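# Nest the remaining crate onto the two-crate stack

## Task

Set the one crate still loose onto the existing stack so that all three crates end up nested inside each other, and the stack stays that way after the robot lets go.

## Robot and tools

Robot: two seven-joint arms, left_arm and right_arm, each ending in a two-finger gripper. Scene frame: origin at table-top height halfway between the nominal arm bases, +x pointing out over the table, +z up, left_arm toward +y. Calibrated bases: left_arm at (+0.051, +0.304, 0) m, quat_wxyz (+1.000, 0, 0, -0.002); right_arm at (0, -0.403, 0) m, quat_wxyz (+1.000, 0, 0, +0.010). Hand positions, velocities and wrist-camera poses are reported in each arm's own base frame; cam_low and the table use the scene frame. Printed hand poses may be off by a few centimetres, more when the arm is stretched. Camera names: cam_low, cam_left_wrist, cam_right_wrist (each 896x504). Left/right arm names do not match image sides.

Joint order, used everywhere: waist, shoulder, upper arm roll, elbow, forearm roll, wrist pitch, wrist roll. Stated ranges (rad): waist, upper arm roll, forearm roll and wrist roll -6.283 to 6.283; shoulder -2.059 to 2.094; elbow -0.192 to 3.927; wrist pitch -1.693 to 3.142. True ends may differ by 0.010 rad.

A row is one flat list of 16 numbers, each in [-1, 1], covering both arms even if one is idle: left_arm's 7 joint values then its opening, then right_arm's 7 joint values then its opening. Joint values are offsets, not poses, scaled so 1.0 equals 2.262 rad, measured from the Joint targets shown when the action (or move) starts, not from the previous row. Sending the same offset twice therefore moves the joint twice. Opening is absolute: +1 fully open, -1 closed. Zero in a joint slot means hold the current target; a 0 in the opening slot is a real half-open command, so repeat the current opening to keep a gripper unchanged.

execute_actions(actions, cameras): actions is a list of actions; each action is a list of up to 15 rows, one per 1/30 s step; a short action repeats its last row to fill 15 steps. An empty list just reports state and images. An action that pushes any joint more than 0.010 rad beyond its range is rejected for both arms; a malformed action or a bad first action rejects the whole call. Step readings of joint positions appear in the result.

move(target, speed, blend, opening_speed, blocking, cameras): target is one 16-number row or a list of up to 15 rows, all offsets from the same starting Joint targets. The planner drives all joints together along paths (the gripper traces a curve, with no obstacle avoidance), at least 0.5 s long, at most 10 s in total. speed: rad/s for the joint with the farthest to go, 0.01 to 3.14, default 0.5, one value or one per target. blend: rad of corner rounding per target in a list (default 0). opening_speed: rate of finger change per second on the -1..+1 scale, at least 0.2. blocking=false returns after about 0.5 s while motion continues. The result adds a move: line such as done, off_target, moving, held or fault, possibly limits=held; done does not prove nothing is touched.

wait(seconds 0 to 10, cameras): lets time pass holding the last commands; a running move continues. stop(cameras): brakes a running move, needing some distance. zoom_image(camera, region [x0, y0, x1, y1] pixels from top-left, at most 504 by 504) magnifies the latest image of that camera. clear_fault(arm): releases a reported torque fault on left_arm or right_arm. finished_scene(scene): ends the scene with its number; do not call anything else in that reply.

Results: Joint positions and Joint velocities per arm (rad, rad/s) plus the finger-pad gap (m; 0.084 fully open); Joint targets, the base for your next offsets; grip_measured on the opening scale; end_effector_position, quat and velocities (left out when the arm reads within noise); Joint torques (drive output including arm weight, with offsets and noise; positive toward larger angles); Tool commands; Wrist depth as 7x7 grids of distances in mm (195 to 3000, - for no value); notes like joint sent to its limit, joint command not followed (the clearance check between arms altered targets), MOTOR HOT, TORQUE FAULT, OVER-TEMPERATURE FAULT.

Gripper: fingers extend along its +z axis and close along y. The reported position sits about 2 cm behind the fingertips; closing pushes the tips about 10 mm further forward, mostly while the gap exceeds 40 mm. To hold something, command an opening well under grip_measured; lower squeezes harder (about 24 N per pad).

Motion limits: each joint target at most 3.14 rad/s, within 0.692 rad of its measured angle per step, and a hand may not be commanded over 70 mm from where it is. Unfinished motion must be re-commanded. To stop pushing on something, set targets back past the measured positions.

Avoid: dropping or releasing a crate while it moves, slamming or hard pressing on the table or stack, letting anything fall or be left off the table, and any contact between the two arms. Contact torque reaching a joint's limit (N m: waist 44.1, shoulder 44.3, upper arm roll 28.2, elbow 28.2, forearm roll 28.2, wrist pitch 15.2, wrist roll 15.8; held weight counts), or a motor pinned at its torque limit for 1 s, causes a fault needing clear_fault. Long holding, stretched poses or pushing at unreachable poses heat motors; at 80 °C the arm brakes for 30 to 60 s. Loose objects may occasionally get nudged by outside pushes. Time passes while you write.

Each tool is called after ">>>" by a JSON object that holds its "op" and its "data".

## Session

>>> {"op": "execute_actions", "data": {"actions": []}}

>>> {"op": "zoom_image", "data": {"camera": "cam_low", "region": [200, 180, 440, 340]}}

Scene clock: 0.00 s.
left_arm: end_effector_position=(+0.1736, -0.1931, +0.3611) grip_measured=+1.00 end_effector_quat_wxyz=(-0.251, +0.855, +0.428, +0.154) | right_arm: end_effector_position=(+0.5528, +0.3257, +0.2093) grip_measured=+1.00 end_effector_quat_wxyz=(-0.239, +0.841, -0.307, +0.376)
Joint positions: left_arm=[-0.412 -0.41 -0.579 1.134 0.188 1.928 -1.803 0.084] | right_arm=[1.436 0.476 -1.086 1.117 -1.311 -0.115 2.667 0.084]
Joint velocities: within noise
Joint torques (N m): no reading
Motor temperatures (°C): left_arm=[28 27 27 33 37 30 34] | right_arm=[27 35 31 33 29 34 34]
Wrist depth (mm): cam_left_wrist=[1547 1715 1924 1847 686 636 596 / 1696 1875 1865 696 648 595 560 / 1687 1868 1772 655 610 567 530 / 307 687 662 614 573 536 502 / 289 629 620 579 540 511 479 / 273 320 580 545 514 484 457 / 260 306 440 515 488 461 438] | cam_right_wrist=[915 969 1031 1094 1172 1254 1287 / 960 1028 1102 1169 1251 1333 1248 / 1022 1092 1179 1253 1364 1346 1224 / 1090 1163 1262 1355 1420 1297 338 / 1163 1268 1369 1462 1369 361 329 / 1253 1362 1473 1490 1335 352 311 / 1348 1469 1573 1440 374 333 296]
Joint targets: left_arm=[-0.412 -0.410 -0.579 1.134 0.188 1.928 -1.803] | right_arm=[1.436 0.476 -1.086 1.117 -1.311 -0.115 2.667]
Tool commands: left_gripper/opening=+1.0 right_gripper/opening=+1.0

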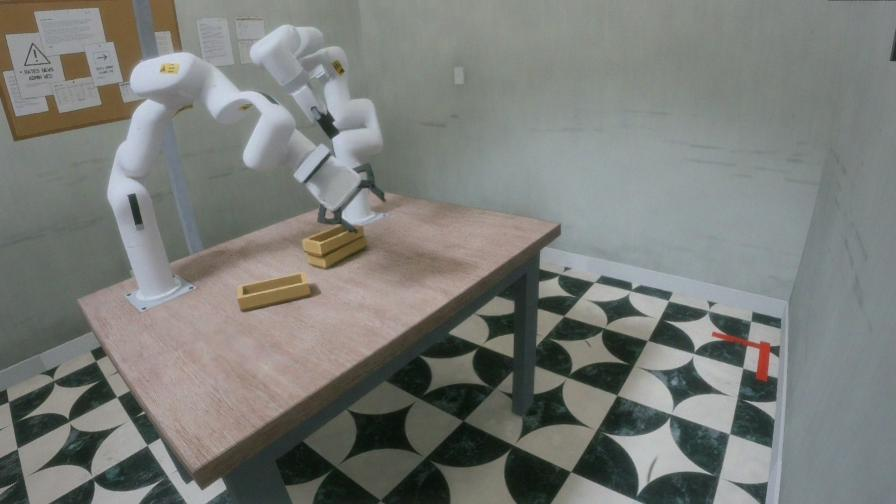

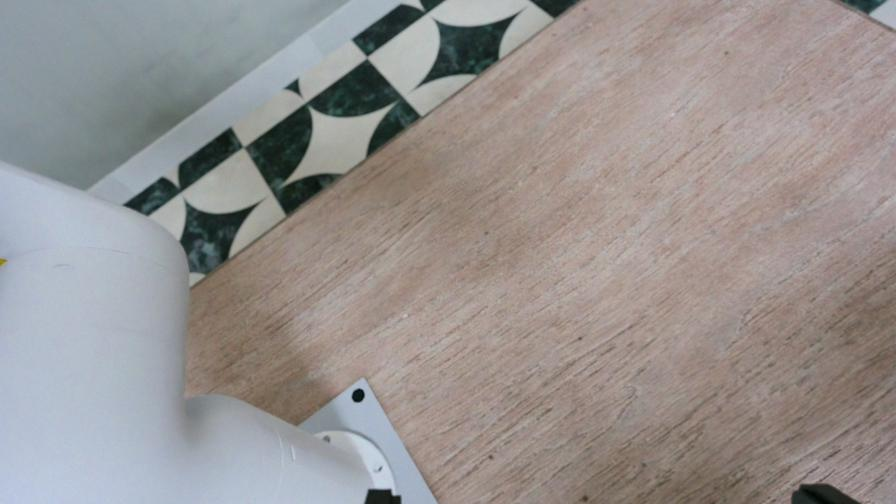

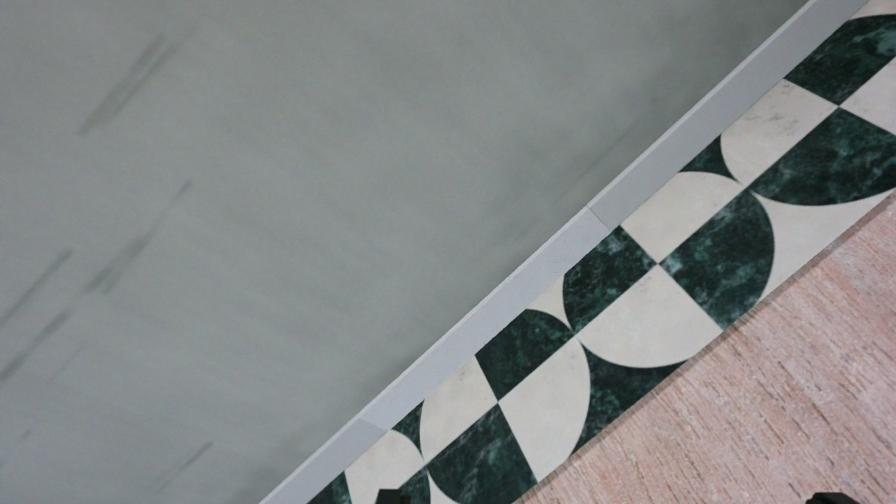

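Scaled by 2.100 from the camera's 896x504 image, which has a finer 1280x720 frame.

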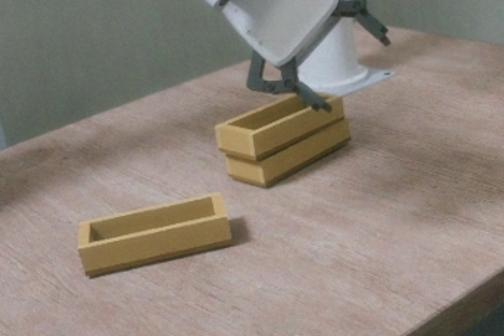

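>>> {"op": "move", "data": {"target": [[0.2,0,0,0,0,0,0,1, 0,-0.2284,0,0,0,0,0,1],[0.45,0,0,0,0,0,0,1, -0.4969,-0.2284,0.4801,0.1347,0.5796,0.6972,-0.0782,1]], "blend": [0.2,0], "speed": 1.2}}

Scene clock: 9.97 s.
left_arm: end_effector_position=(+0.2555, +0.0463, +0.3611) grip_measured=+1.00 end_effector_quat_wxyz=(-0.294, +0.538, +0.790, +0.012) | right_arm: end_effector_position=(+0.4433, +0.1426, +0.3501) grip_measured=+1.00 end_effector_quat_wxyz=(+0.000, -0.463, +0.886, +0.000)
Joint positions: left_arm=[0.606 -0.41 -0.579 1.134 0.188 1.928 -1.803 0.084] | right_arm=[0.312 -0.04 -0.001 1.422 -0.001 1.461 2.49 0.084]
Joint velocities: within noise
Joint torques (N m): left_arm=[9.68 -8.42 3.56 18.54 0.66 -0.94 0.13] | right_arm=[-9 -19.07 3.01 25.92 2.17 -0.56 -1.15]
Motor temperatures (°C): left_arm=[28 27 27 35 37 30 34] | right_arm=[27 35 31 35 29 34 34]
Wrist depth (mm): cam_left_wrist=[1743 2067 2016 1841 1707 1563 1455 / 1791 2013 1843 1714 1590 1480 1382 / 1731 1884 1659 1596 1493 1398 1312 / 307 680 660 616 582 1302 1235 / 289 337 620 579 543 512 482 / 273 320 578 546 514 484 457 / 260 306 441 515 489 463 438] | cam_right_wrist=[1225 479 478 477 476 476 474 / 480 479 479 477 476 475 475 / 480 478 477 477 476 474 474 / 480 479 477 478 477 463 474 / 479 479 478 477 477 464 475 / 1223 479 478 477 476 465 474 / 1227 479 476 476 477 475 474]
Joint targets: left_arm=[0.606 -0.410 -0.579 1.134 0.188 1.928 -1.803] | right_arm=[0.312 -0.040 -0.001 1.422 0.000 1.462 2.490]
move: done

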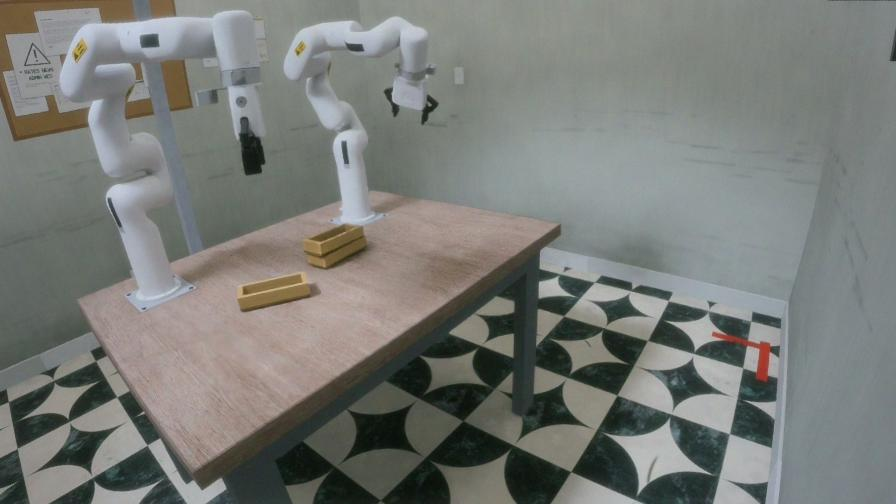

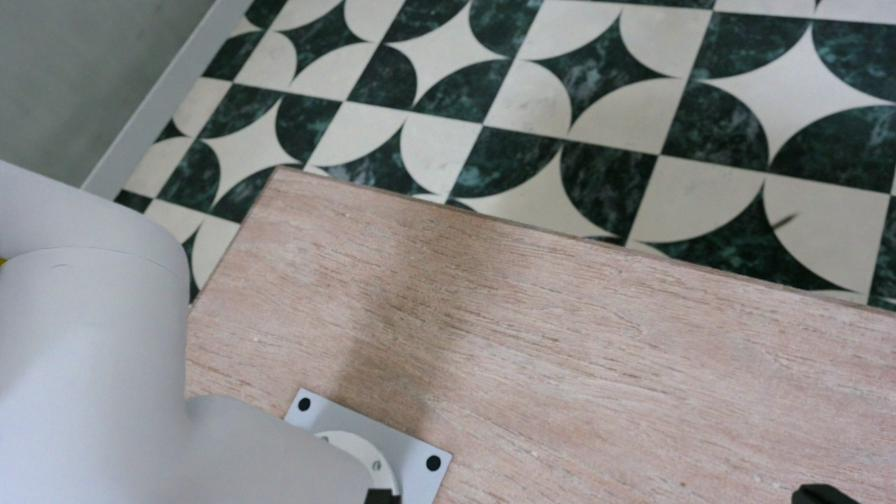

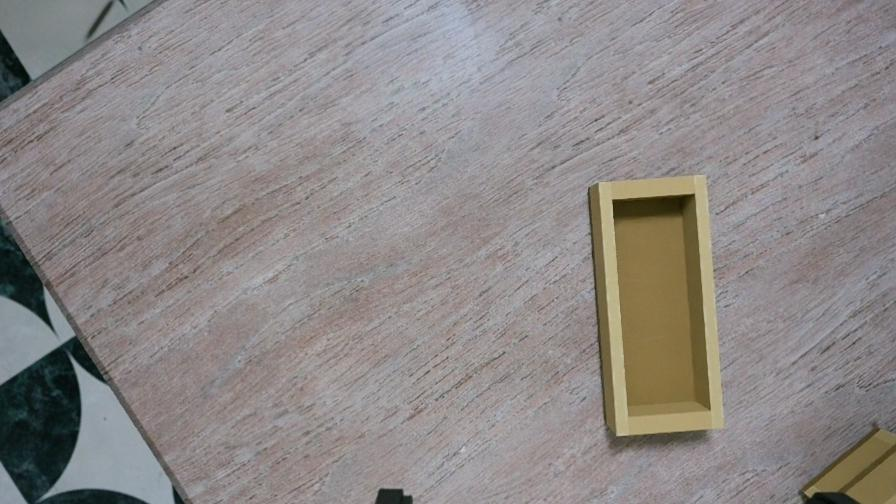

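>>> {"op": "move", "data": {"target": [0,0,0,0,0,0,0,1, 0.0874,-0.0421,0.0004,-0.3492,0,-0.307,0.0585,1], "speed": 0.8, "cameras": ["cam_right_wrist"]}}

Scene clock: 15.00 s.
left_arm: end_effector_position=(+0.2555, +0.0463, +0.3611) grip_measured=+1.00 end_effector_quat_wxyz=(-0.294, +0.538, +0.790, +0.012) | right_arm: end_effector_position=(+0.3334, +0.1865, +0.1202) grip_measured=+1.00 end_effector_quat_wxyz=(+0.000, -0.492, +0.870, +0.000)
Joint positions: left_arm=[0.606 -0.41 -0.579 1.134 0.188 1.928 -1.803 0.084] | right_arm=[0.51 -0.135 0 0.632 0 0.767 2.623 0.084]
Joint velocities: within noise
Joint torques (N m): left_arm=[8.68 -8.61 3.46 18.5 0.61 -0.97 0.17] | right_arm=[10.03 -17.13 2.1 13.79 1.77 -3.85 1.11]
Motor temperatures (°C): left_arm=[28 27 27 35 37 30 34] | right_arm=[27 36 31 36 29 34 34]
Wrist depth (mm): cam_left_wrist=[1736 2090 2011 1842 1689 1572 1458 / 1812 1991 1849 1706 1579 1472 1386 / 1706 1908 1661 1587 1483 1400 1310 / 307 678 663 613 581 1309 1235 / 289 338 620 579 541 512 482 / 273 320 580 546 513 484 457 / 260 306 441 515 488 462 438] | cam_right_wrist=[250 250 249 249 248 248 247 / 250 250 249 249 248 248 247 / 250 250 249 249 248 248 247 / 251 250 249 237 238 248 248 / 250 250 249 238 238 248 247 / 250 250 249 238 238 248 247 / 250 250 249 238 238 248 247]
Joint targets: left_arm=[0.606 -0.410 -0.579 1.134 0.188 1.928 -1.803] | right_arm=[0.510 -0.135 0.000 0.632 0.000 0.767 2.623]
move: done
Images, in order (width x height): cam_right_wrist 896x504.

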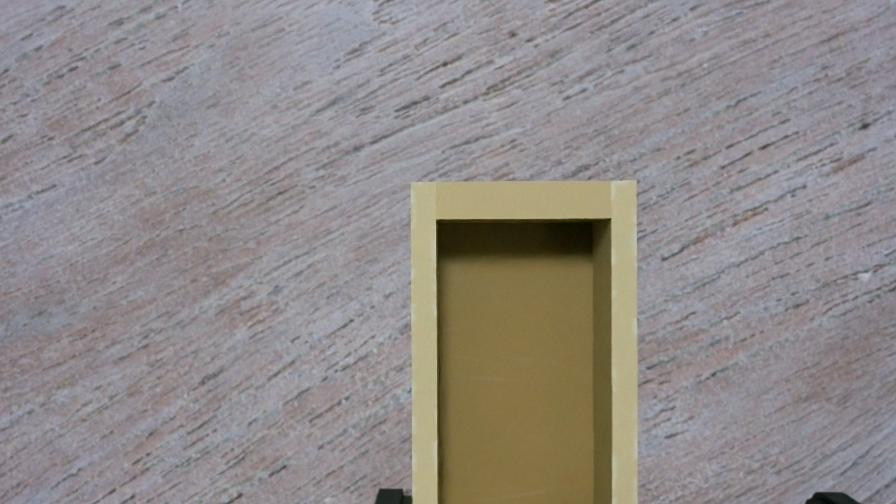

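>>> {"op": "move", "data": {"target": [0,0,0,0,0,0,0,1, -0.0113,0.0507,0,-0.0151,0,-0.0658,-0.0115,1], "speed": 0.4, "cameras": ["cam_right_wrist"]}}

Scene clock: 17.90 s.
left_arm: end_effector_position=(+0.2555, +0.0463, +0.3611) grip_measured=+1.00 end_effector_quat_wxyz=(-0.294, +0.538, +0.790, +0.012) | right_arm: end_effector_position=(+0.3399, +0.1789, +0.0754) grip_measured=+1.00 end_effector_quat_wxyz=(+0.000, -0.493, +0.870, +0.000)
Joint positions: left_arm=[0.606 -0.41 -0.579 1.134 0.188 1.928 -1.803 0.084] | right_arm=[0.484 -0.021 0 0.598 0 0.618 2.597 0.084]
Joint velocities: within noise
Joint torques (N m): left_arm=[8.52 -8.36 3.53 18.68 0.71 -0.99 0.09] | right_arm=[-8.78 -7.51 -0.39 12.08 1.46 -3.82 -1.09]
Motor temperatures (°C): left_arm=[28 27 27 36 37 30 34] | right_arm=[27 36 31 36 29 34 34]
Wrist depth (mm): cam_left_wrist=[1730 2057 2026 1836 1694 1572 1467 / 1790 2008 1861 1712 1587 1469 1383 / 1704 1910 1663 1583 1491 1388 1301 / 307 681 661 614 582 1298 1245 / 289 338 621 577 543 511 482 / 273 320 578 546 513 484 457 / 260 306 440 514 488 462 438] | cam_right_wrist=[205 205 205 205 204 204 203 / 205 205 205 204 204 204 203 / 205 205 205 205 204 203 203 / 205 205 205 - - 204 203 / 205 205 205 - - 204 203 / 205 205 205 - - 203 203 / 206 205 205 - - 204 203]
Joint targets: left_arm=[0.606 -0.410 -0.579 1.134 0.188 1.928 -1.803] | right_arm=[0.484 -0.021 0.000 0.598 0.000 0.618 2.597]
move: done
Images, in order (width x height): cam_right_wrist 896x504.

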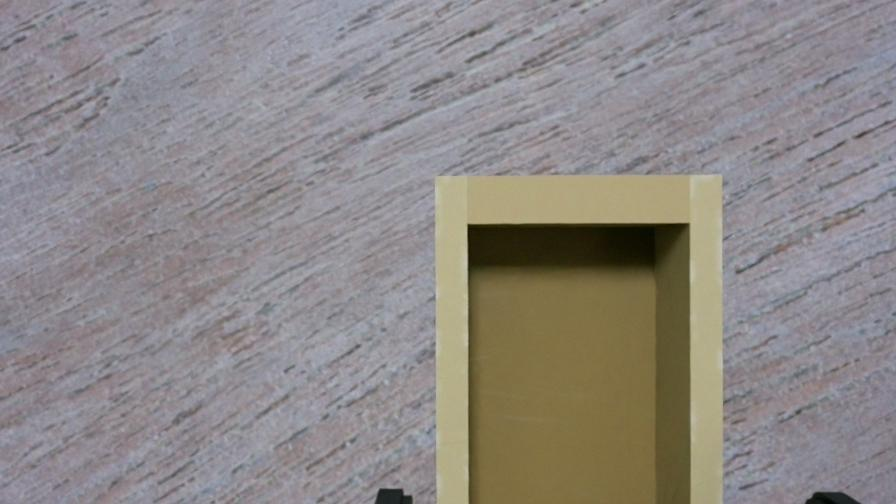

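>>> {"op": "move", "data": {"target": [0,0,0,0,0,0,0,1, 0,0.0467,0,-0.0077,0,-0.0543,0,1], "speed": 0.3, "cameras": ["cam_right_wrist"]}}

>>> {"op": "move", "data": {"target": [0,0,0,0,0,0,0,1, 0,0,0,0,0,0,0,-0.5], "opening_speed": 0.8, "cameras": ["cam_right_wrist"]}}

Scene clock: 20.87 s.
left_arm: end_effector_position=(+0.2555, +0.0463, +0.3611) grip_measured=+1.00 end_effector_quat_wxyz=(-0.294, +0.538, +0.790, +0.012) | right_arm: end_effector_position=(+0.3398, +0.1789, +0.0385) grip_measured=+1.00 end_effector_quat_wxyz=(+0.000, -0.493, +0.870, +0.000)
Joint positions: left_arm=[0.606 -0.41 -0.579 1.134 0.188 1.928 -1.803 0.084] | right_arm=[0.484 0.085 0 0.58 0 0.496 2.597 0.084]
Joint velocities: within noise
Joint torques (N m): left_arm=[7.85 -8.34 3.47 18.28 0.7 -1.01 0.11] | right_arm=[-8.19 -8.35 -1.76 10.5 1.18 -3.67 -1]
Motor temperatures (°C): left_arm=[28 27 27 36 37 30 34] | right_arm=[27 36 31 36 29 34 34]
Wrist depth (mm): cam_left_wrist=[1744 2068 2020 1826 1692 1566 1463 / 1789 2008 1862 1707 1589 1483 1373 / 1719 1891 1653 1584 1494 1392 1306 / 307 679 662 615 582 1302 1240 / 289 338 621 580 542 510 481 / 273 320 579 548 513 484 458 / 260 306 441 515 487 463 437] | cam_right_wrist=[- - - - - - - / - - - - - - - / - - - - - - - / - - - - - - - / - - - - - - - / - - - - - - - / - - - - - - -]
Joint targets: left_arm=[0.606 -0.410 -0.579 1.134 0.188 1.928 -1.803] | right_arm=[0.484 0.085 0.000 0.580 0.000 0.496 2.597]
move: done
Images, in order (width x height): cam_right_wrist 896x504.

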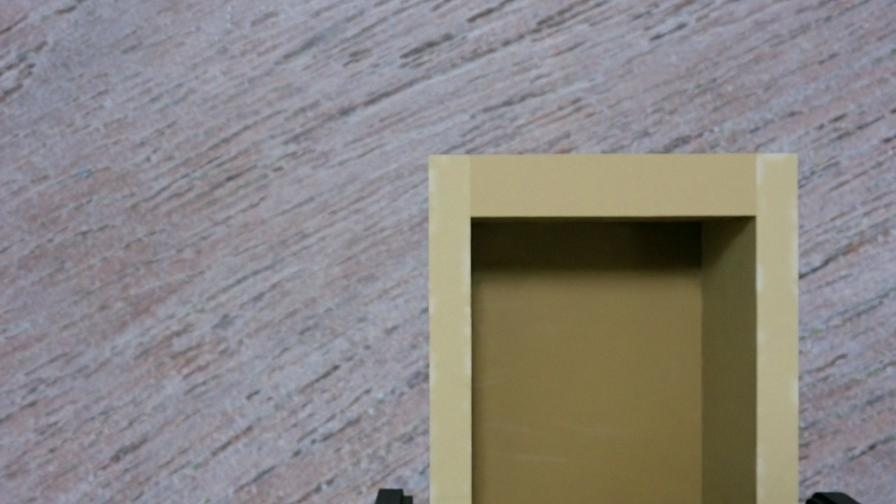

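Scene clock: 22.97 s.
left_arm: end_effector_position=(+0.2555, +0.0463, +0.3611) grip_measured=+1.00 end_effector_quat_wxyz=(-0.294, +0.538, +0.790, +0.012) | right_arm: end_effector_position=(+0.3398, +0.1789, +0.0385) grip_measured=+0.67 end_effector_quat_wxyz=(+0.000, -0.493, +0.870, +0.000)
Joint positions: left_arm=[0.606 -0.41 -0.579 1.134 0.188 1.928 -1.803 0.084] | right_arm=[0.484 0.085 0 0.58 0 0.495 2.597 0.072]
Joint velocities: within noise
Joint torques (N m): left_arm=[7.49 -8.35 3.61 18.48 0.78 -1.03 0.09] | right_arm=[-7.19 -9.02 -1.48 11.15 0.88 -2.5 -0.95]
Motor temperatures (°C): left_arm=[28 27 27 36 37 30 34] | right_arm=[27 36 31 36 29 34 34]
Wrist depth (mm): cam_left_wrist=[1731 2070 2025 1843 1698 1587 1474 / 1779 2021 1859 1720 1593 1477 1384 / 1705 1911 1651 1585 1493 1389 1310 / 307 679 658 615 581 1292 1237 / 289 337 620 578 542 512 481 / 273 320 579 546 512 485 458 / 260 306 439 513 489 463 438] | cam_right_wrist=[- - - - - - - / - - - - - - - / - - - - - - - / - - - - - - - / - - - - - - - / - - - - - - - / - - - - - - -]
Joint targets: left_arm=[0.606 -0.410 -0.579 1.134 0.188 1.928 -1.803] | right_arm=[0.484 0.085 0.000 0.580 0.000 0.496 2.597]
move: done
Images, in order (width x height): cam_right_wrist 896x504.

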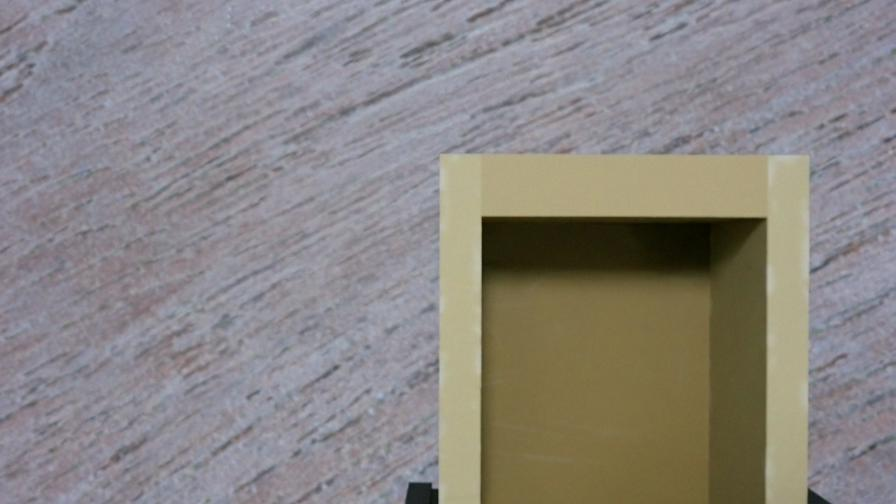

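>>> {"op": "move", "data": {"target": [[0,0,0,0,0,0,0,1, 0,-0.0944,0,0.0263,0,0.1202,0,-0.5],[0,0,0,0,0,0,0,1, 0,-0.1527,0,0.0812,0,0.2334,0,-0.5],[0,0,0,0,0,0,0,1, 0.2421,0.0881,0,0.3745,0,0.2859,-0.0599,-0.5]], "blend": [0.05,0.1,0], "speed": 0.6, "cameras": ["cam_right_wrist","cam_low"]}}

>>> {"op": "zoom_image", "data": {"camera": "cam_low", "region": [295, 200, 385, 280]}}

Scene clock: 31.40 s.
left_arm: end_effector_position=(+0.2555, +0.0463, +0.3611) grip_measured=+1.00 end_effector_quat_wxyz=(-0.294, +0.538, +0.790, +0.012) | right_arm: end_effector_position=(+0.2835, +0.4742, +0.2105) grip_measured=+0.67 end_effector_quat_wxyz=(+0.000, +0.755, -0.655, +0.000)
Joint positions: left_arm=[0.606 -0.41 -0.579 1.134 0.188 1.928 -1.803 0.084] | right_arm=[1.032 0.284 0 1.427 0 1.142 2.461 0.072]
Joint velocities: within noise
Joint torques (N m): left_arm=[6.74 -8.42 3.61 18.37 0.78 -0.95 0.14] | right_arm=[9.61 -15.49 -2.1 27.36 0.43 -0.78 -1.04]
Motor temperatures (°C): left_arm=[28 27 27 36 37 30 34] | right_arm=[27 36 31 36 29 34 34]
Wrist depth (mm): cam_left_wrist=[1740 2062 2020 1841 1697 1579 1462 / 1792 1988 1855 1706 1582 1477 1379 / 1717 1872 1645 1598 1490 1394 1312 / 307 681 662 615 582 1304 1233 / 289 337 618 578 541 510 482 / 273 320 579 546 514 485 458 / 260 306 441 516 488 463 438] | cam_right_wrist=[339 339 338 337 337 336 336 / 340 338 338 338 272 336 337 / 338 338 338 - 286 336 335 / 339 339 - - - - 336 / 339 339 - - - - 336 / 339 338 - - - - 336 / 340 339 - - - - 335]
Joint targets: left_arm=[0.606 -0.410 -0.579 1.134 0.188 1.928 -1.803] | right_arm=[1.032 0.284 0.000 1.427 0.000 1.142 2.461]
move: done
Images, in order (width x height): cam_low 896x504, cam_right_wrist 896x504.

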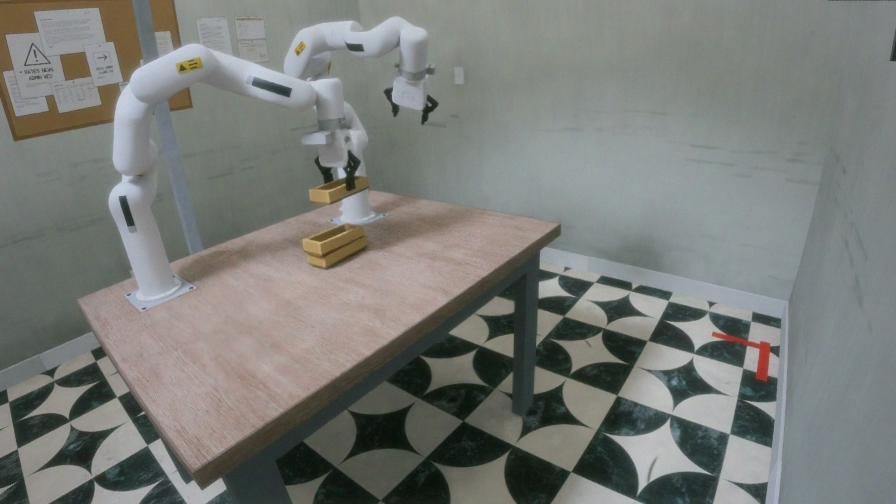

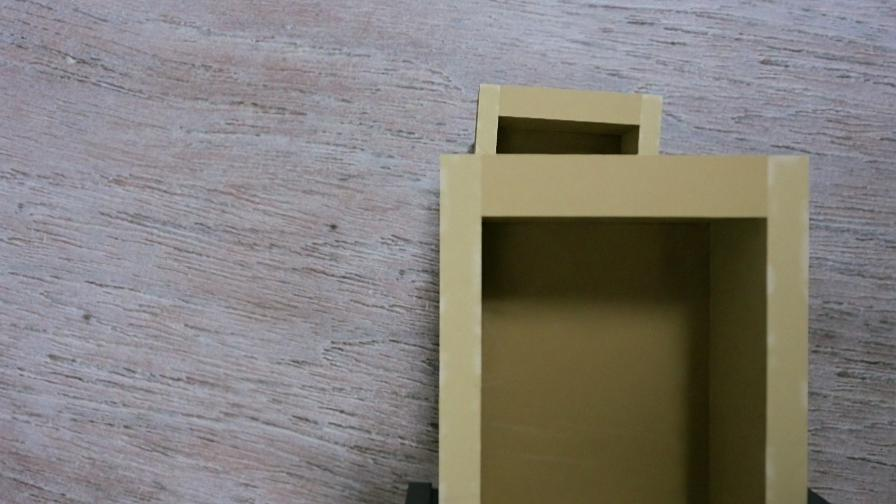

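Scaled by 5.600 from the camera's 896x504 image, which has a finer 1280x720 frame.

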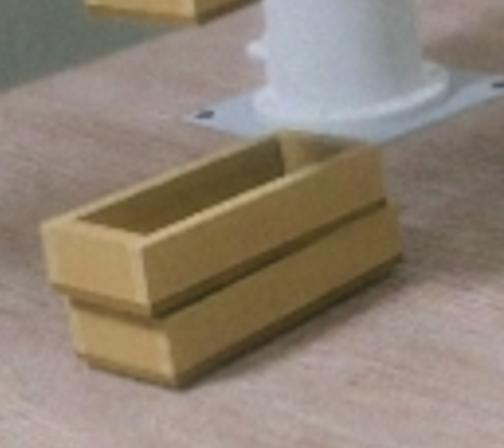

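>>> {"op": "move", "data": {"target": [0,0,0,0,0,0,0,1,-0.0034,0.0014,0,-0.0571,0,-0.0581,0.0245,-0.5]}}

>>> {"op": "zoom_image", "data": {"camera": "cam_right_wrist", "region": [396, 0, 846, 252]}}

Scene clock: 38.97 s.
left_arm: end_effector_position=(+0.2555, +0.0463, +0.3611) grip_measured=+1.00 end_effector_quat_wxyz=(-0.294, +0.538, +0.790, +0.012) | right_arm: end_effector_position=(+0.2810, +0.4620, +0.1654) grip_measured=+0.67 end_effector_quat_wxyz=(+0.000, +0.735, -0.679, +0.000)
Joint positions: left_arm=[0.606 -0.41 -0.579 1.134 0.188 1.928 -1.803 0.084] | right_arm=[1.024 0.287 0 1.298 0 1.011 2.516 0.072]
Joint velocities: within noise
Joint torques (N m): left_arm=[5.95 -8.15 3.69 18.36 0.83 -1.02 0.09] | right_arm=[-8.67 -15.75 -2.49 16.32 0.11 -3.68 1.25]
Motor temperatures (°C): left_arm=[28 27 27 37 37 30 34] | right_arm=[27 36 31 38 29 34 34]
Wrist depth (mm): cam_left_wrist=[1754 2065 2017 1824 1691 1570 1455 / 1810 2004 1875 1709 1596 1486 1379 / 1717 1902 1664 1587 1487 1390 1310 / 307 679 660 615 582 1298 1238 / 289 338 619 581 543 510 482 / 273 320 579 545 513 486 458 / 260 306 441 516 488 461 438] | cam_right_wrist=[294 294 293 293 292 292 291 / 294 294 293 293 212 292 291 / 294 294 293 - 241 292 291 / 294 294 - - - - 291 / 294 294 - - - - 291 / 294 294 - - - - 291 / 294 294 - - - - 291]
Joint targets: left_arm=[0.606 -0.410 -0.579 1.134 0.188 1.928 -1.803] | right_arm=[1.024 0.287 0.000 1.298 0.000 1.011 2.517]
move: done

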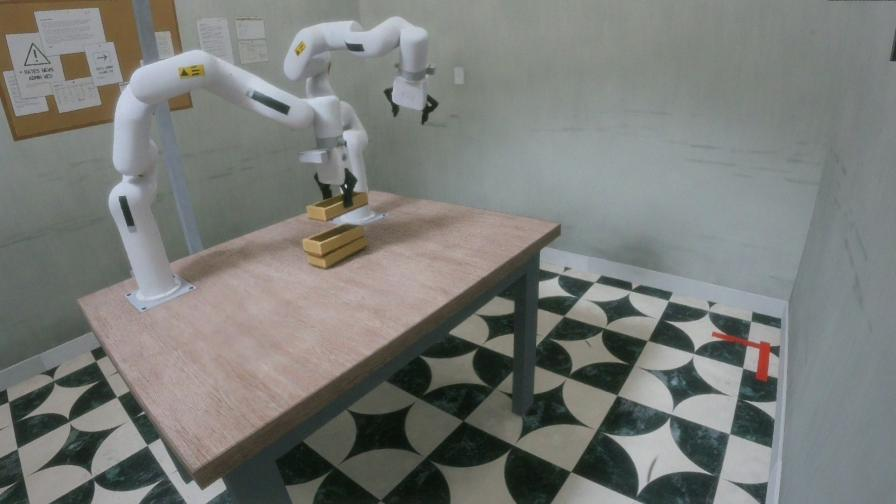

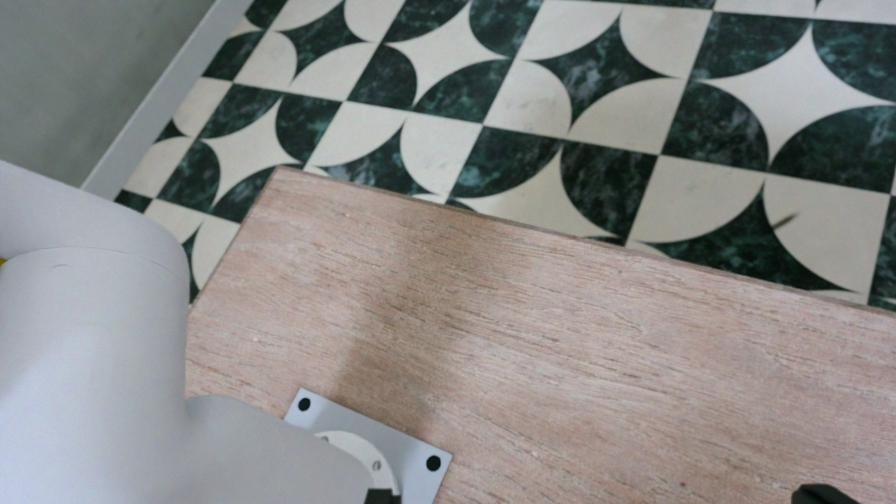

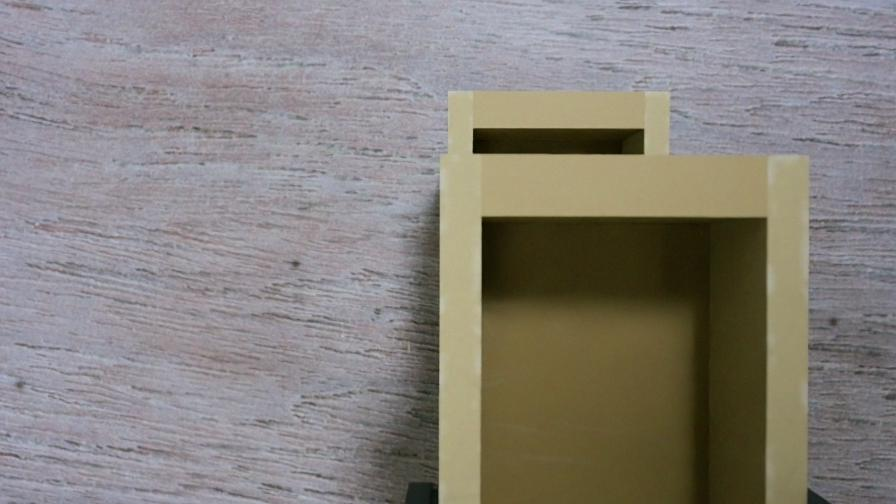

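Scaled by 1.120 from the camera's 896x504 image, which has a finer 1280x720 frame.

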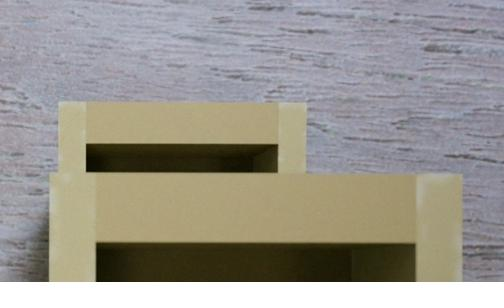

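>>> {"op": "zoom_image", "data": {"camera": "cam_low", "region": [290, 215, 380, 275]}}

Scaled by 5.600 from the camera's 896x504 image, which has a finer 1280x720 frame.

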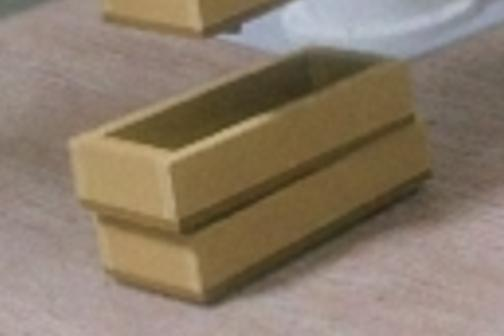

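>>> {"op": "move", "data": {"target": [[0,0,0,0,0,0,0,1,-0.0171,-0.0379,0,-0.0520,0,-0.0141,-0.0171,-0.5],[0,0,0,0,0,0,0,1,-0.0171,-0.0050,0,-0.0794,0,-0.0743,-0.0171,-0.5]], "speed": [0.3,0.2]}}

>>> {"op": "zoom_image", "data": {"camera": "cam_low", "region": [290, 205, 380, 275]}}

Scene clock: 44.00 s.
left_arm: end_effector_position=(+0.2555, +0.0463, +0.3611) grip_measured=+1.00 end_effector_quat_wxyz=(-0.294, +0.538, +0.790, +0.012) | right_arm: end_effector_position=(+0.2836, +0.4281, +0.1130) grip_measured=+0.67 end_effector_quat_wxyz=(+0.000, +0.735, -0.679, +0.000)
Joint positions: left_arm=[0.606 -0.41 -0.579 1.134 0.188 1.928 -1.803 0.084] | right_arm=[0.986 0.276 0 1.119 0 0.843 2.478 0.072]
Joint velocities: within noise
Joint torques (N m): left_arm=[5.32 -8.13 3.72 18.18 0.92 -1.07 0.08] | right_arm=[-8.66 -13.62 -1.98 13.73 -0.34 -3.42 -1.08]
Motor temperatures (°C): left_arm=[28 27 27 37 37 30 34] | right_arm=[27 36 31 37 29 34 34]
Wrist depth (mm): cam_left_wrist=[1730 2071 2001 1845 1696 1576 1467 / 1783 2003 1850 1700 1591 1478 1383 / 1716 1900 1659 1585 1486 1389 1317 / 307 679 663 614 580 1305 1237 / 289 338 620 580 542 510 482 / 273 320 580 546 514 484 457 / 260 306 442 515 488 462 437] | cam_right_wrist=[242 242 241 241 240 240 240 / 242 241 241 241 241 240 240 / 242 242 241 241 240 240 240 / 242 242 - - - - 239 / 242 241 - - - - 240 / 242 242 - - - - 240 / 242 242 - - - - 240]
Joint targets: left_arm=[0.606 -0.410 -0.579 1.134 0.188 1.928 -1.803] | right_arm=[0.986 0.276 0.000 1.118 0.000 0.843 2.478]
move: done

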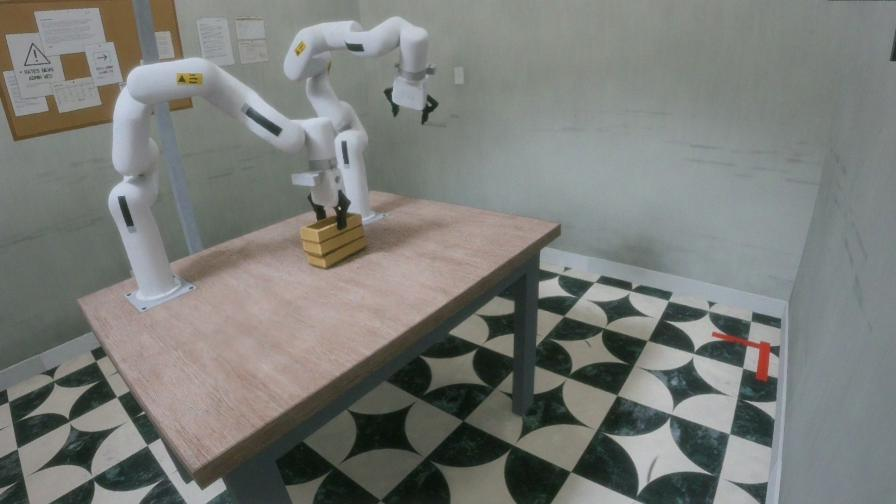

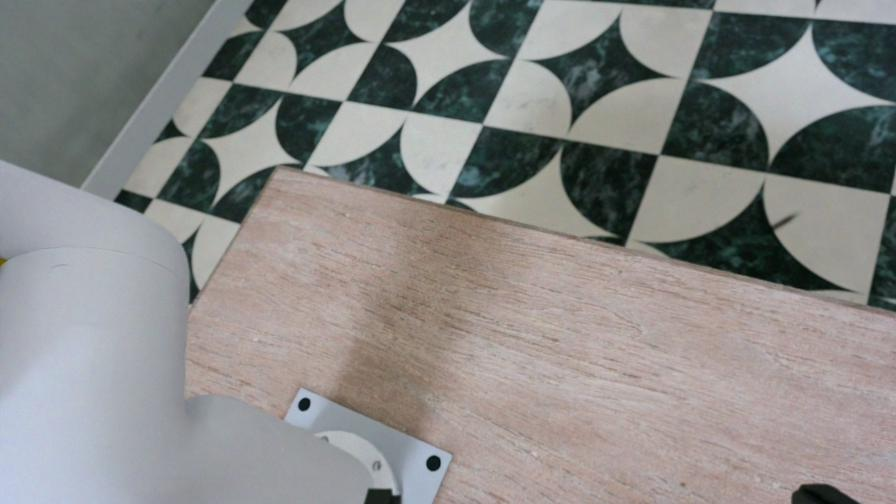

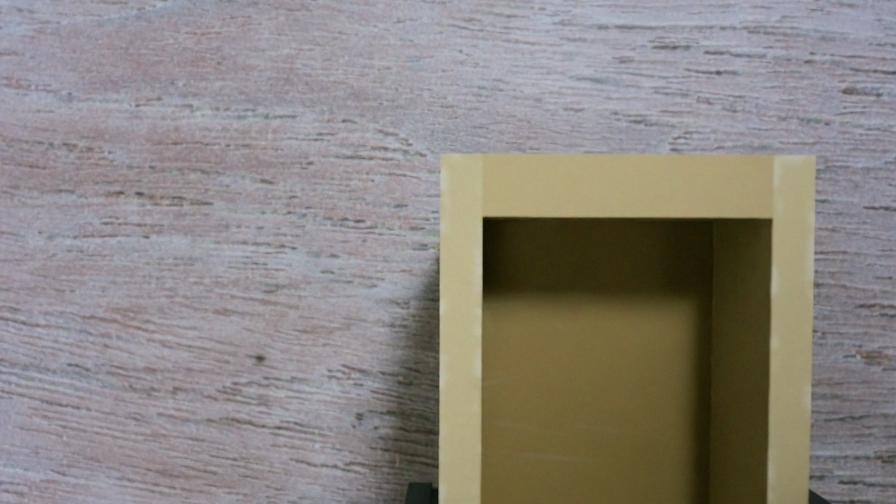

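Scaled by 5.600 from the camera's 896x504 image, which has a finer 1280x720 frame.

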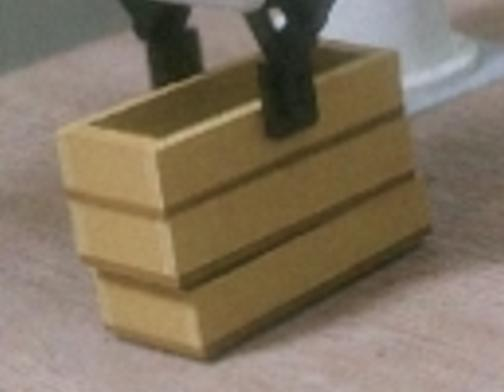

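>>> {"op": "move", "data": {"target": [0,0,0,0,0,0,0,1,0.0042,0.0082,0,0.0118,0,0.0035,0.0042,-0.5], "speed": 0.05, "cameras": ["cam_low"]}}

>>> {"op": "zoom_image", "data": {"camera": "cam_low", "region": [290, 205, 380, 275]}}

Scene clock: 46.33 s.
left_arm: end_effector_position=(+0.2555, +0.0463, +0.3611) grip_measured=+1.00 end_effector_quat_wxyz=(-0.294, +0.538, +0.790, +0.012) | right_arm: end_effector_position=(+0.2830, +0.4360, +0.1130) grip_measured=+0.67 end_effector_quat_wxyz=(+0.000, +0.735, -0.679, +0.000)
Joint positions: left_arm=[0.606 -0.41 -0.579 1.134 0.188 1.928 -1.803 0.084] | right_arm=[0.995 0.294 0 1.145 0 0.851 2.487 0.072]
Joint velocities: within noise
Joint torques (N m): left_arm=[5.02 -8.28 3.74 18.19 0.81 -0.93 0.17] | right_arm=[9.95 -15.02 -1.65 24.65 -0.59 -0.76 1.38]
Motor temperatures (°C): left_arm=[28 27 27 37 37 30 34] | right_arm=[27 36 31 37 29 34 34]
Wrist depth (mm): cam_left_wrist=[1738 2069 2012 1844 1693 1587 1466 / 1799 2001 1860 1710 1579 1477 1391 / 1722 1885 1639 1585 1490 1387 1303 / 307 681 661 616 582 1298 1241 / 289 337 619 578 544 511 482 / 272 320 578 545 513 484 457 / 260 306 442 516 488 461 438] | cam_right_wrist=[242 241 241 241 240 240 239 / 242 242 241 241 240 240 240 / 242 242 241 241 240 240 240 / 242 242 - - - - 239 / 242 242 - - - - 239 / 242 242 - - - - 239 / 242 242 - - - - 240]
Joint targets: left_arm=[0.606 -0.410 -0.579 1.134 0.188 1.928 -1.803] | right_arm=[0.995 0.295 0.000 1.145 0.000 0.851 2.487]
move: done
Images, in order (width x height): cam_low 896x504.

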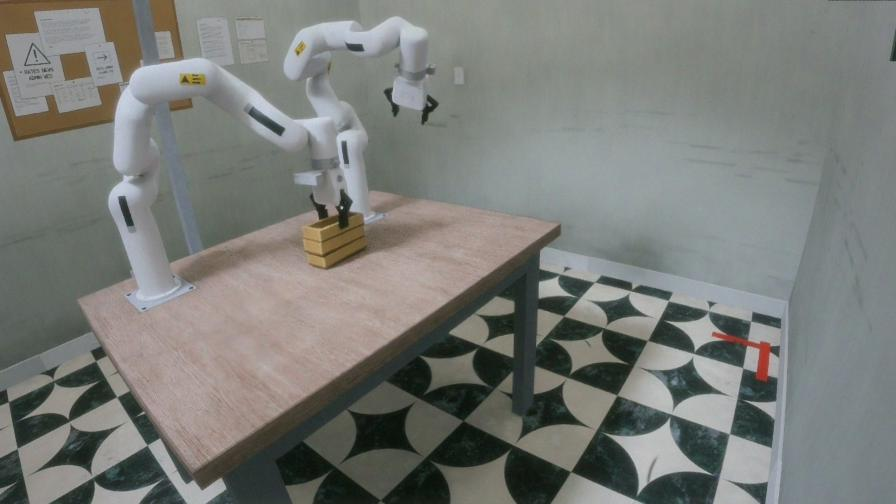

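Scaled by 5.600 from the camera's 896x504 image, which has a finer 1280x720 frame.

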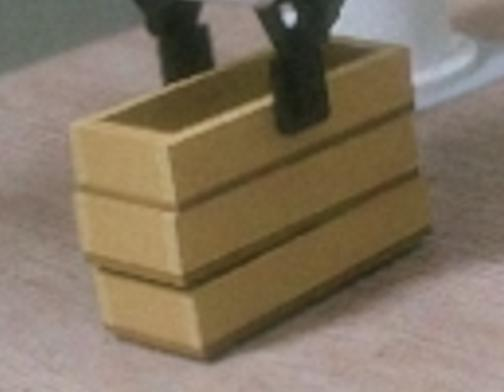

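>>> {"op": "move", "data": {"target": [0,0,0,0,0,0,0,1,0.0021,0.0041,0,0.0059,0,0.0017,0.0021,-0.5], "speed": 0.05, "cameras": ["cam_low"]}}

>>> {"op": "zoom_image", "data": {"camera": "cam_low", "region": [290, 205, 380, 275]}}

Scene clock: 48.53 s.
left_arm: end_effector_position=(+0.2555, +0.0463, +0.3611) grip_measured=+1.00 end_effector_quat_wxyz=(-0.294, +0.538, +0.790, +0.012) | right_arm: end_effector_position=(+0.2826, +0.4401, +0.1130) grip_measured=+0.67 end_effector_quat_wxyz=(+0.000, +0.735, -0.679, +0.000)
Joint positions: left_arm=[0.606 -0.41 -0.579 1.134 0.188 1.928 -1.803 0.084] | right_arm=[1 0.304 0 1.158 0 0.854 2.492 0.072]
Joint velocities: within noise
Joint torques (N m): left_arm=[4.73 -8.22 3.64 18.04 0.96 -0.94 0.08] | right_arm=[10 -14.7 -1.56 24.88 -0.74 -0.68 1.08]
Motor temperatures (°C): left_arm=[28 27 27 37 37 30 34] | right_arm=[27 36 31 38 29 34 34]
Wrist depth (mm): cam_left_wrist=[1734 2060 2003 1844 1692 1574 1481 / 1776 2017 1859 1708 1589 1473 1380 / 1724 1899 1664 1593 1500 1404 1313 / 307 680 662 616 581 1303 1237 / 290 337 619 579 543 509 481 / 272 320 577 547 513 484 458 / 260 307 441 514 488 461 438] | cam_right_wrist=[242 242 241 241 240 240 240 / 242 242 241 241 240 240 239 / 242 241 241 241 240 240 240 / 242 242 - - - - 240 / 242 241 - - - - 240 / 242 242 - - - - 240 / 242 241 - - - - 239]
Joint targets: left_arm=[0.606 -0.410 -0.579 1.134 0.188 1.928 -1.803] | right_arm=[1.000 0.304 0.000 1.159 0.000 0.854 2.492]
move: done
Images, in order (width x height): cam_low 896x504.

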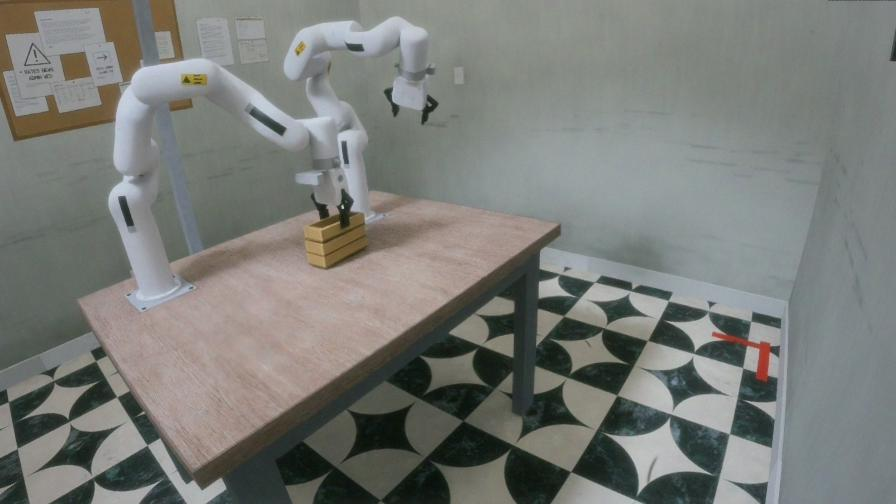

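Scaled by 5.600 from the camera's 896x504 image, which has a finer 1280x720 frame.

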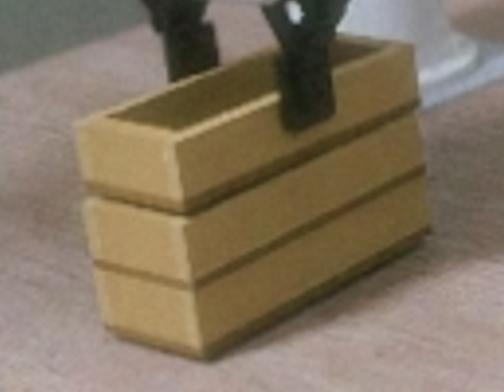

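>>> {"op": "move", "data": {"target": [0,0,0,0,0,0,0,1,0,0.0032,0,-0.0018,0,-0.0050,0,-0.5], "speed": 0.05, "cameras": ["cam_low"]}}

>>> {"op": "zoom_image", "data": {"camera": "cam_low", "region": [290, 205, 380, 275]}}

Scene clock: 50.83 s.
left_arm: end_effector_position=(+0.2555, +0.0463, +0.3611) grip_measured=+1.00 end_effector_quat_wxyz=(-0.294, +0.538, +0.790, +0.012) | right_arm: end_effector_position=(+0.2827, +0.4403, +0.1088) grip_measured=+0.67 end_effector_quat_wxyz=(+0.000, +0.735, -0.679, +0.000)
Joint positions: left_arm=[0.606 -0.41 -0.579 1.134 0.188 1.928 -1.803 0.084] | right_arm=[1 0.311 0 1.155 0 0.843 2.492 0.072]
Joint velocities: within noise
Joint torques (N m): left_arm=[4.38 -8.05 3.61 18.21 0.89 -1.02 0.04] | right_arm=[9.52 -6.44 -1.11 5.58 -0.97 -2.52 1.13]
Motor temperatures (°C): left_arm=[28 27 27 37 37 30 34] | right_arm=[27 36 31 38 29 34 34]
Wrist depth (mm): cam_left_wrist=[1731 2070 2007 1840 1696 1569 1474 / 1784 2010 1868 1707 1583 1478 1384 / 1712 1868 1638 1582 1495 1390 1308 / 307 680 660 616 581 1297 1241 / 290 337 621 579 543 512 483 / 273 320 579 547 512 484 458 / 260 306 441 515 488 462 438] | cam_right_wrist=[238 238 237 237 237 236 236 / 239 238 237 237 237 236 236 / 238 238 238 237 237 236 236 / 238 238 - - - - 236 / 239 238 - - - - 236 / 239 238 - - - - 236 / 239 238 - - - - 236]
Joint targets: left_arm=[0.606 -0.410 -0.579 1.134 0.188 1.928 -1.803] | right_arm=[1.000 0.311 0.000 1.154 0.000 0.843 2.492]
move: done
Images, in order (width x height): cam_low 896x504.

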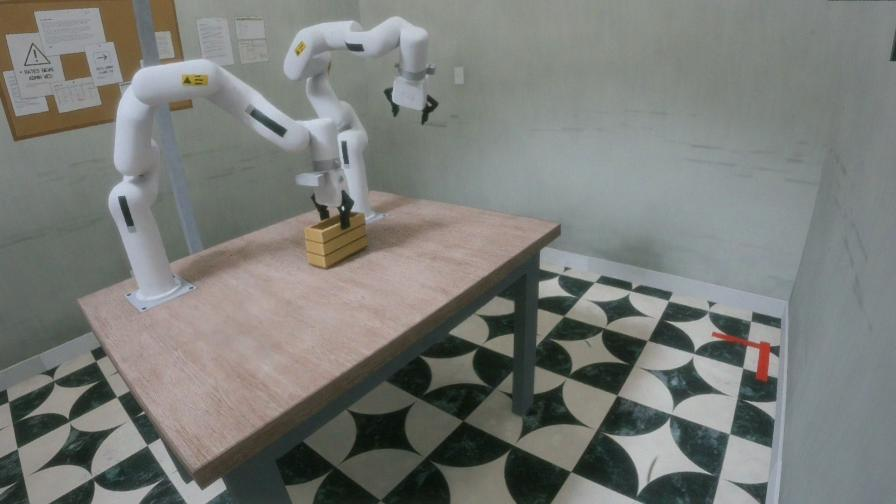

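Scaled by 5.600 from the camera's 896x504 image, which has a finer 1280x720 frame.

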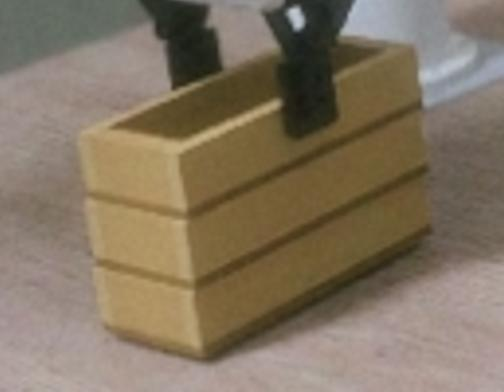

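>>> {"op": "move", "data": {"target": [[0,0,0,0,0,0,0,1,0,0,0,0,0,0,0,1],[0,0,0,0,0,0,0,1,0,-0.0353,0,0.0292,0,0.0645,0,1]], "opening_speed": 0.6, "speed": 0.2, "cameras": ["cam_low"]}}

>>> {"op": "zoom_image", "data": {"camera": "cam_low", "region": [290, 205, 380, 275]}}

Scene clock: 56.10 s.
left_arm: end_effector_position=(+0.2555, +0.0463, +0.3611) grip_measured=+1.00 end_effector_quat_wxyz=(-0.294, +0.538, +0.790, +0.012) | right_arm: end_effector_position=(+0.2826, +0.4401, +0.1652) grip_measured=+1.00 end_effector_quat_wxyz=(+0.000, +0.735, -0.679, +0.000)
Joint positions: left_arm=[0.606 -0.41 -0.579 1.134 0.188 1.928 -1.803 0.084] | right_arm=[1 0.231 0 1.22 0 0.989 2.492 0.084]
Joint velocities: within noise
Joint torques (N m): left_arm=[3.62 -8.18 3.8 18.01 0.82 -0.97 0.05] | right_arm=[6.97 -24.79 -0.59 25.28 -1.43 -0.72 1.02]
Motor temperatures (°C): left_arm=[28 27 27 37 37 30 34] | right_arm=[27 36 31 37 29 34 34]
Wrist depth (mm): cam_left_wrist=[1755 2090 2014 1839 1704 1573 1457 / 1795 1996 1868 1707 1589 1472 1386 / 1718 1904 1657 1587 1494 1397 1307 / 307 678 662 616 582 1299 1244 / 289 338 619 580 543 510 482 / 273 320 579 546 513 484 457 / 260 306 442 515 488 462 438] | cam_right_wrist=[294 294 293 292 292 292 291 / 294 294 293 292 292 292 291 / 294 293 293 293 292 291 291 / 294 294 293 - 211 291 291 / 294 293 293 - 212 292 291 / 294 293 293 - 212 292 291 / 294 294 293 212 212 292 291]
Joint targets: left_arm=[0.606 -0.410 -0.579 1.134 0.188 1.928 -1.803] | right_arm=[1.000 0.231 0.000 1.220 0.000 0.989 2.492]
move: done
Images, in order (width x height): cam_low 896x504.

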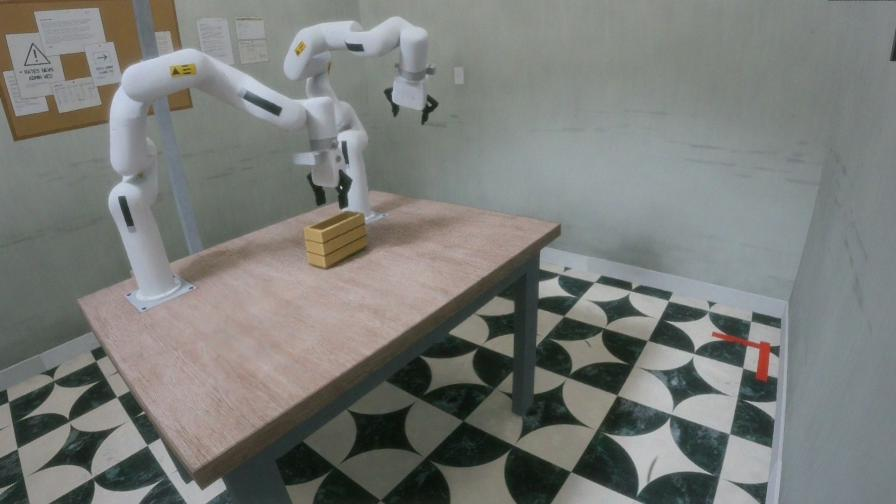

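Scaled by 5.600 from the camera's 896x504 image, which has a finer 1280x720 frame.

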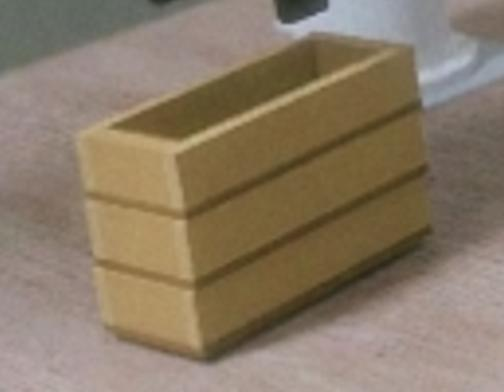

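>>> {"op": "finished_scene", "data": {"scene": 3}}

The scene is finished: the task was done.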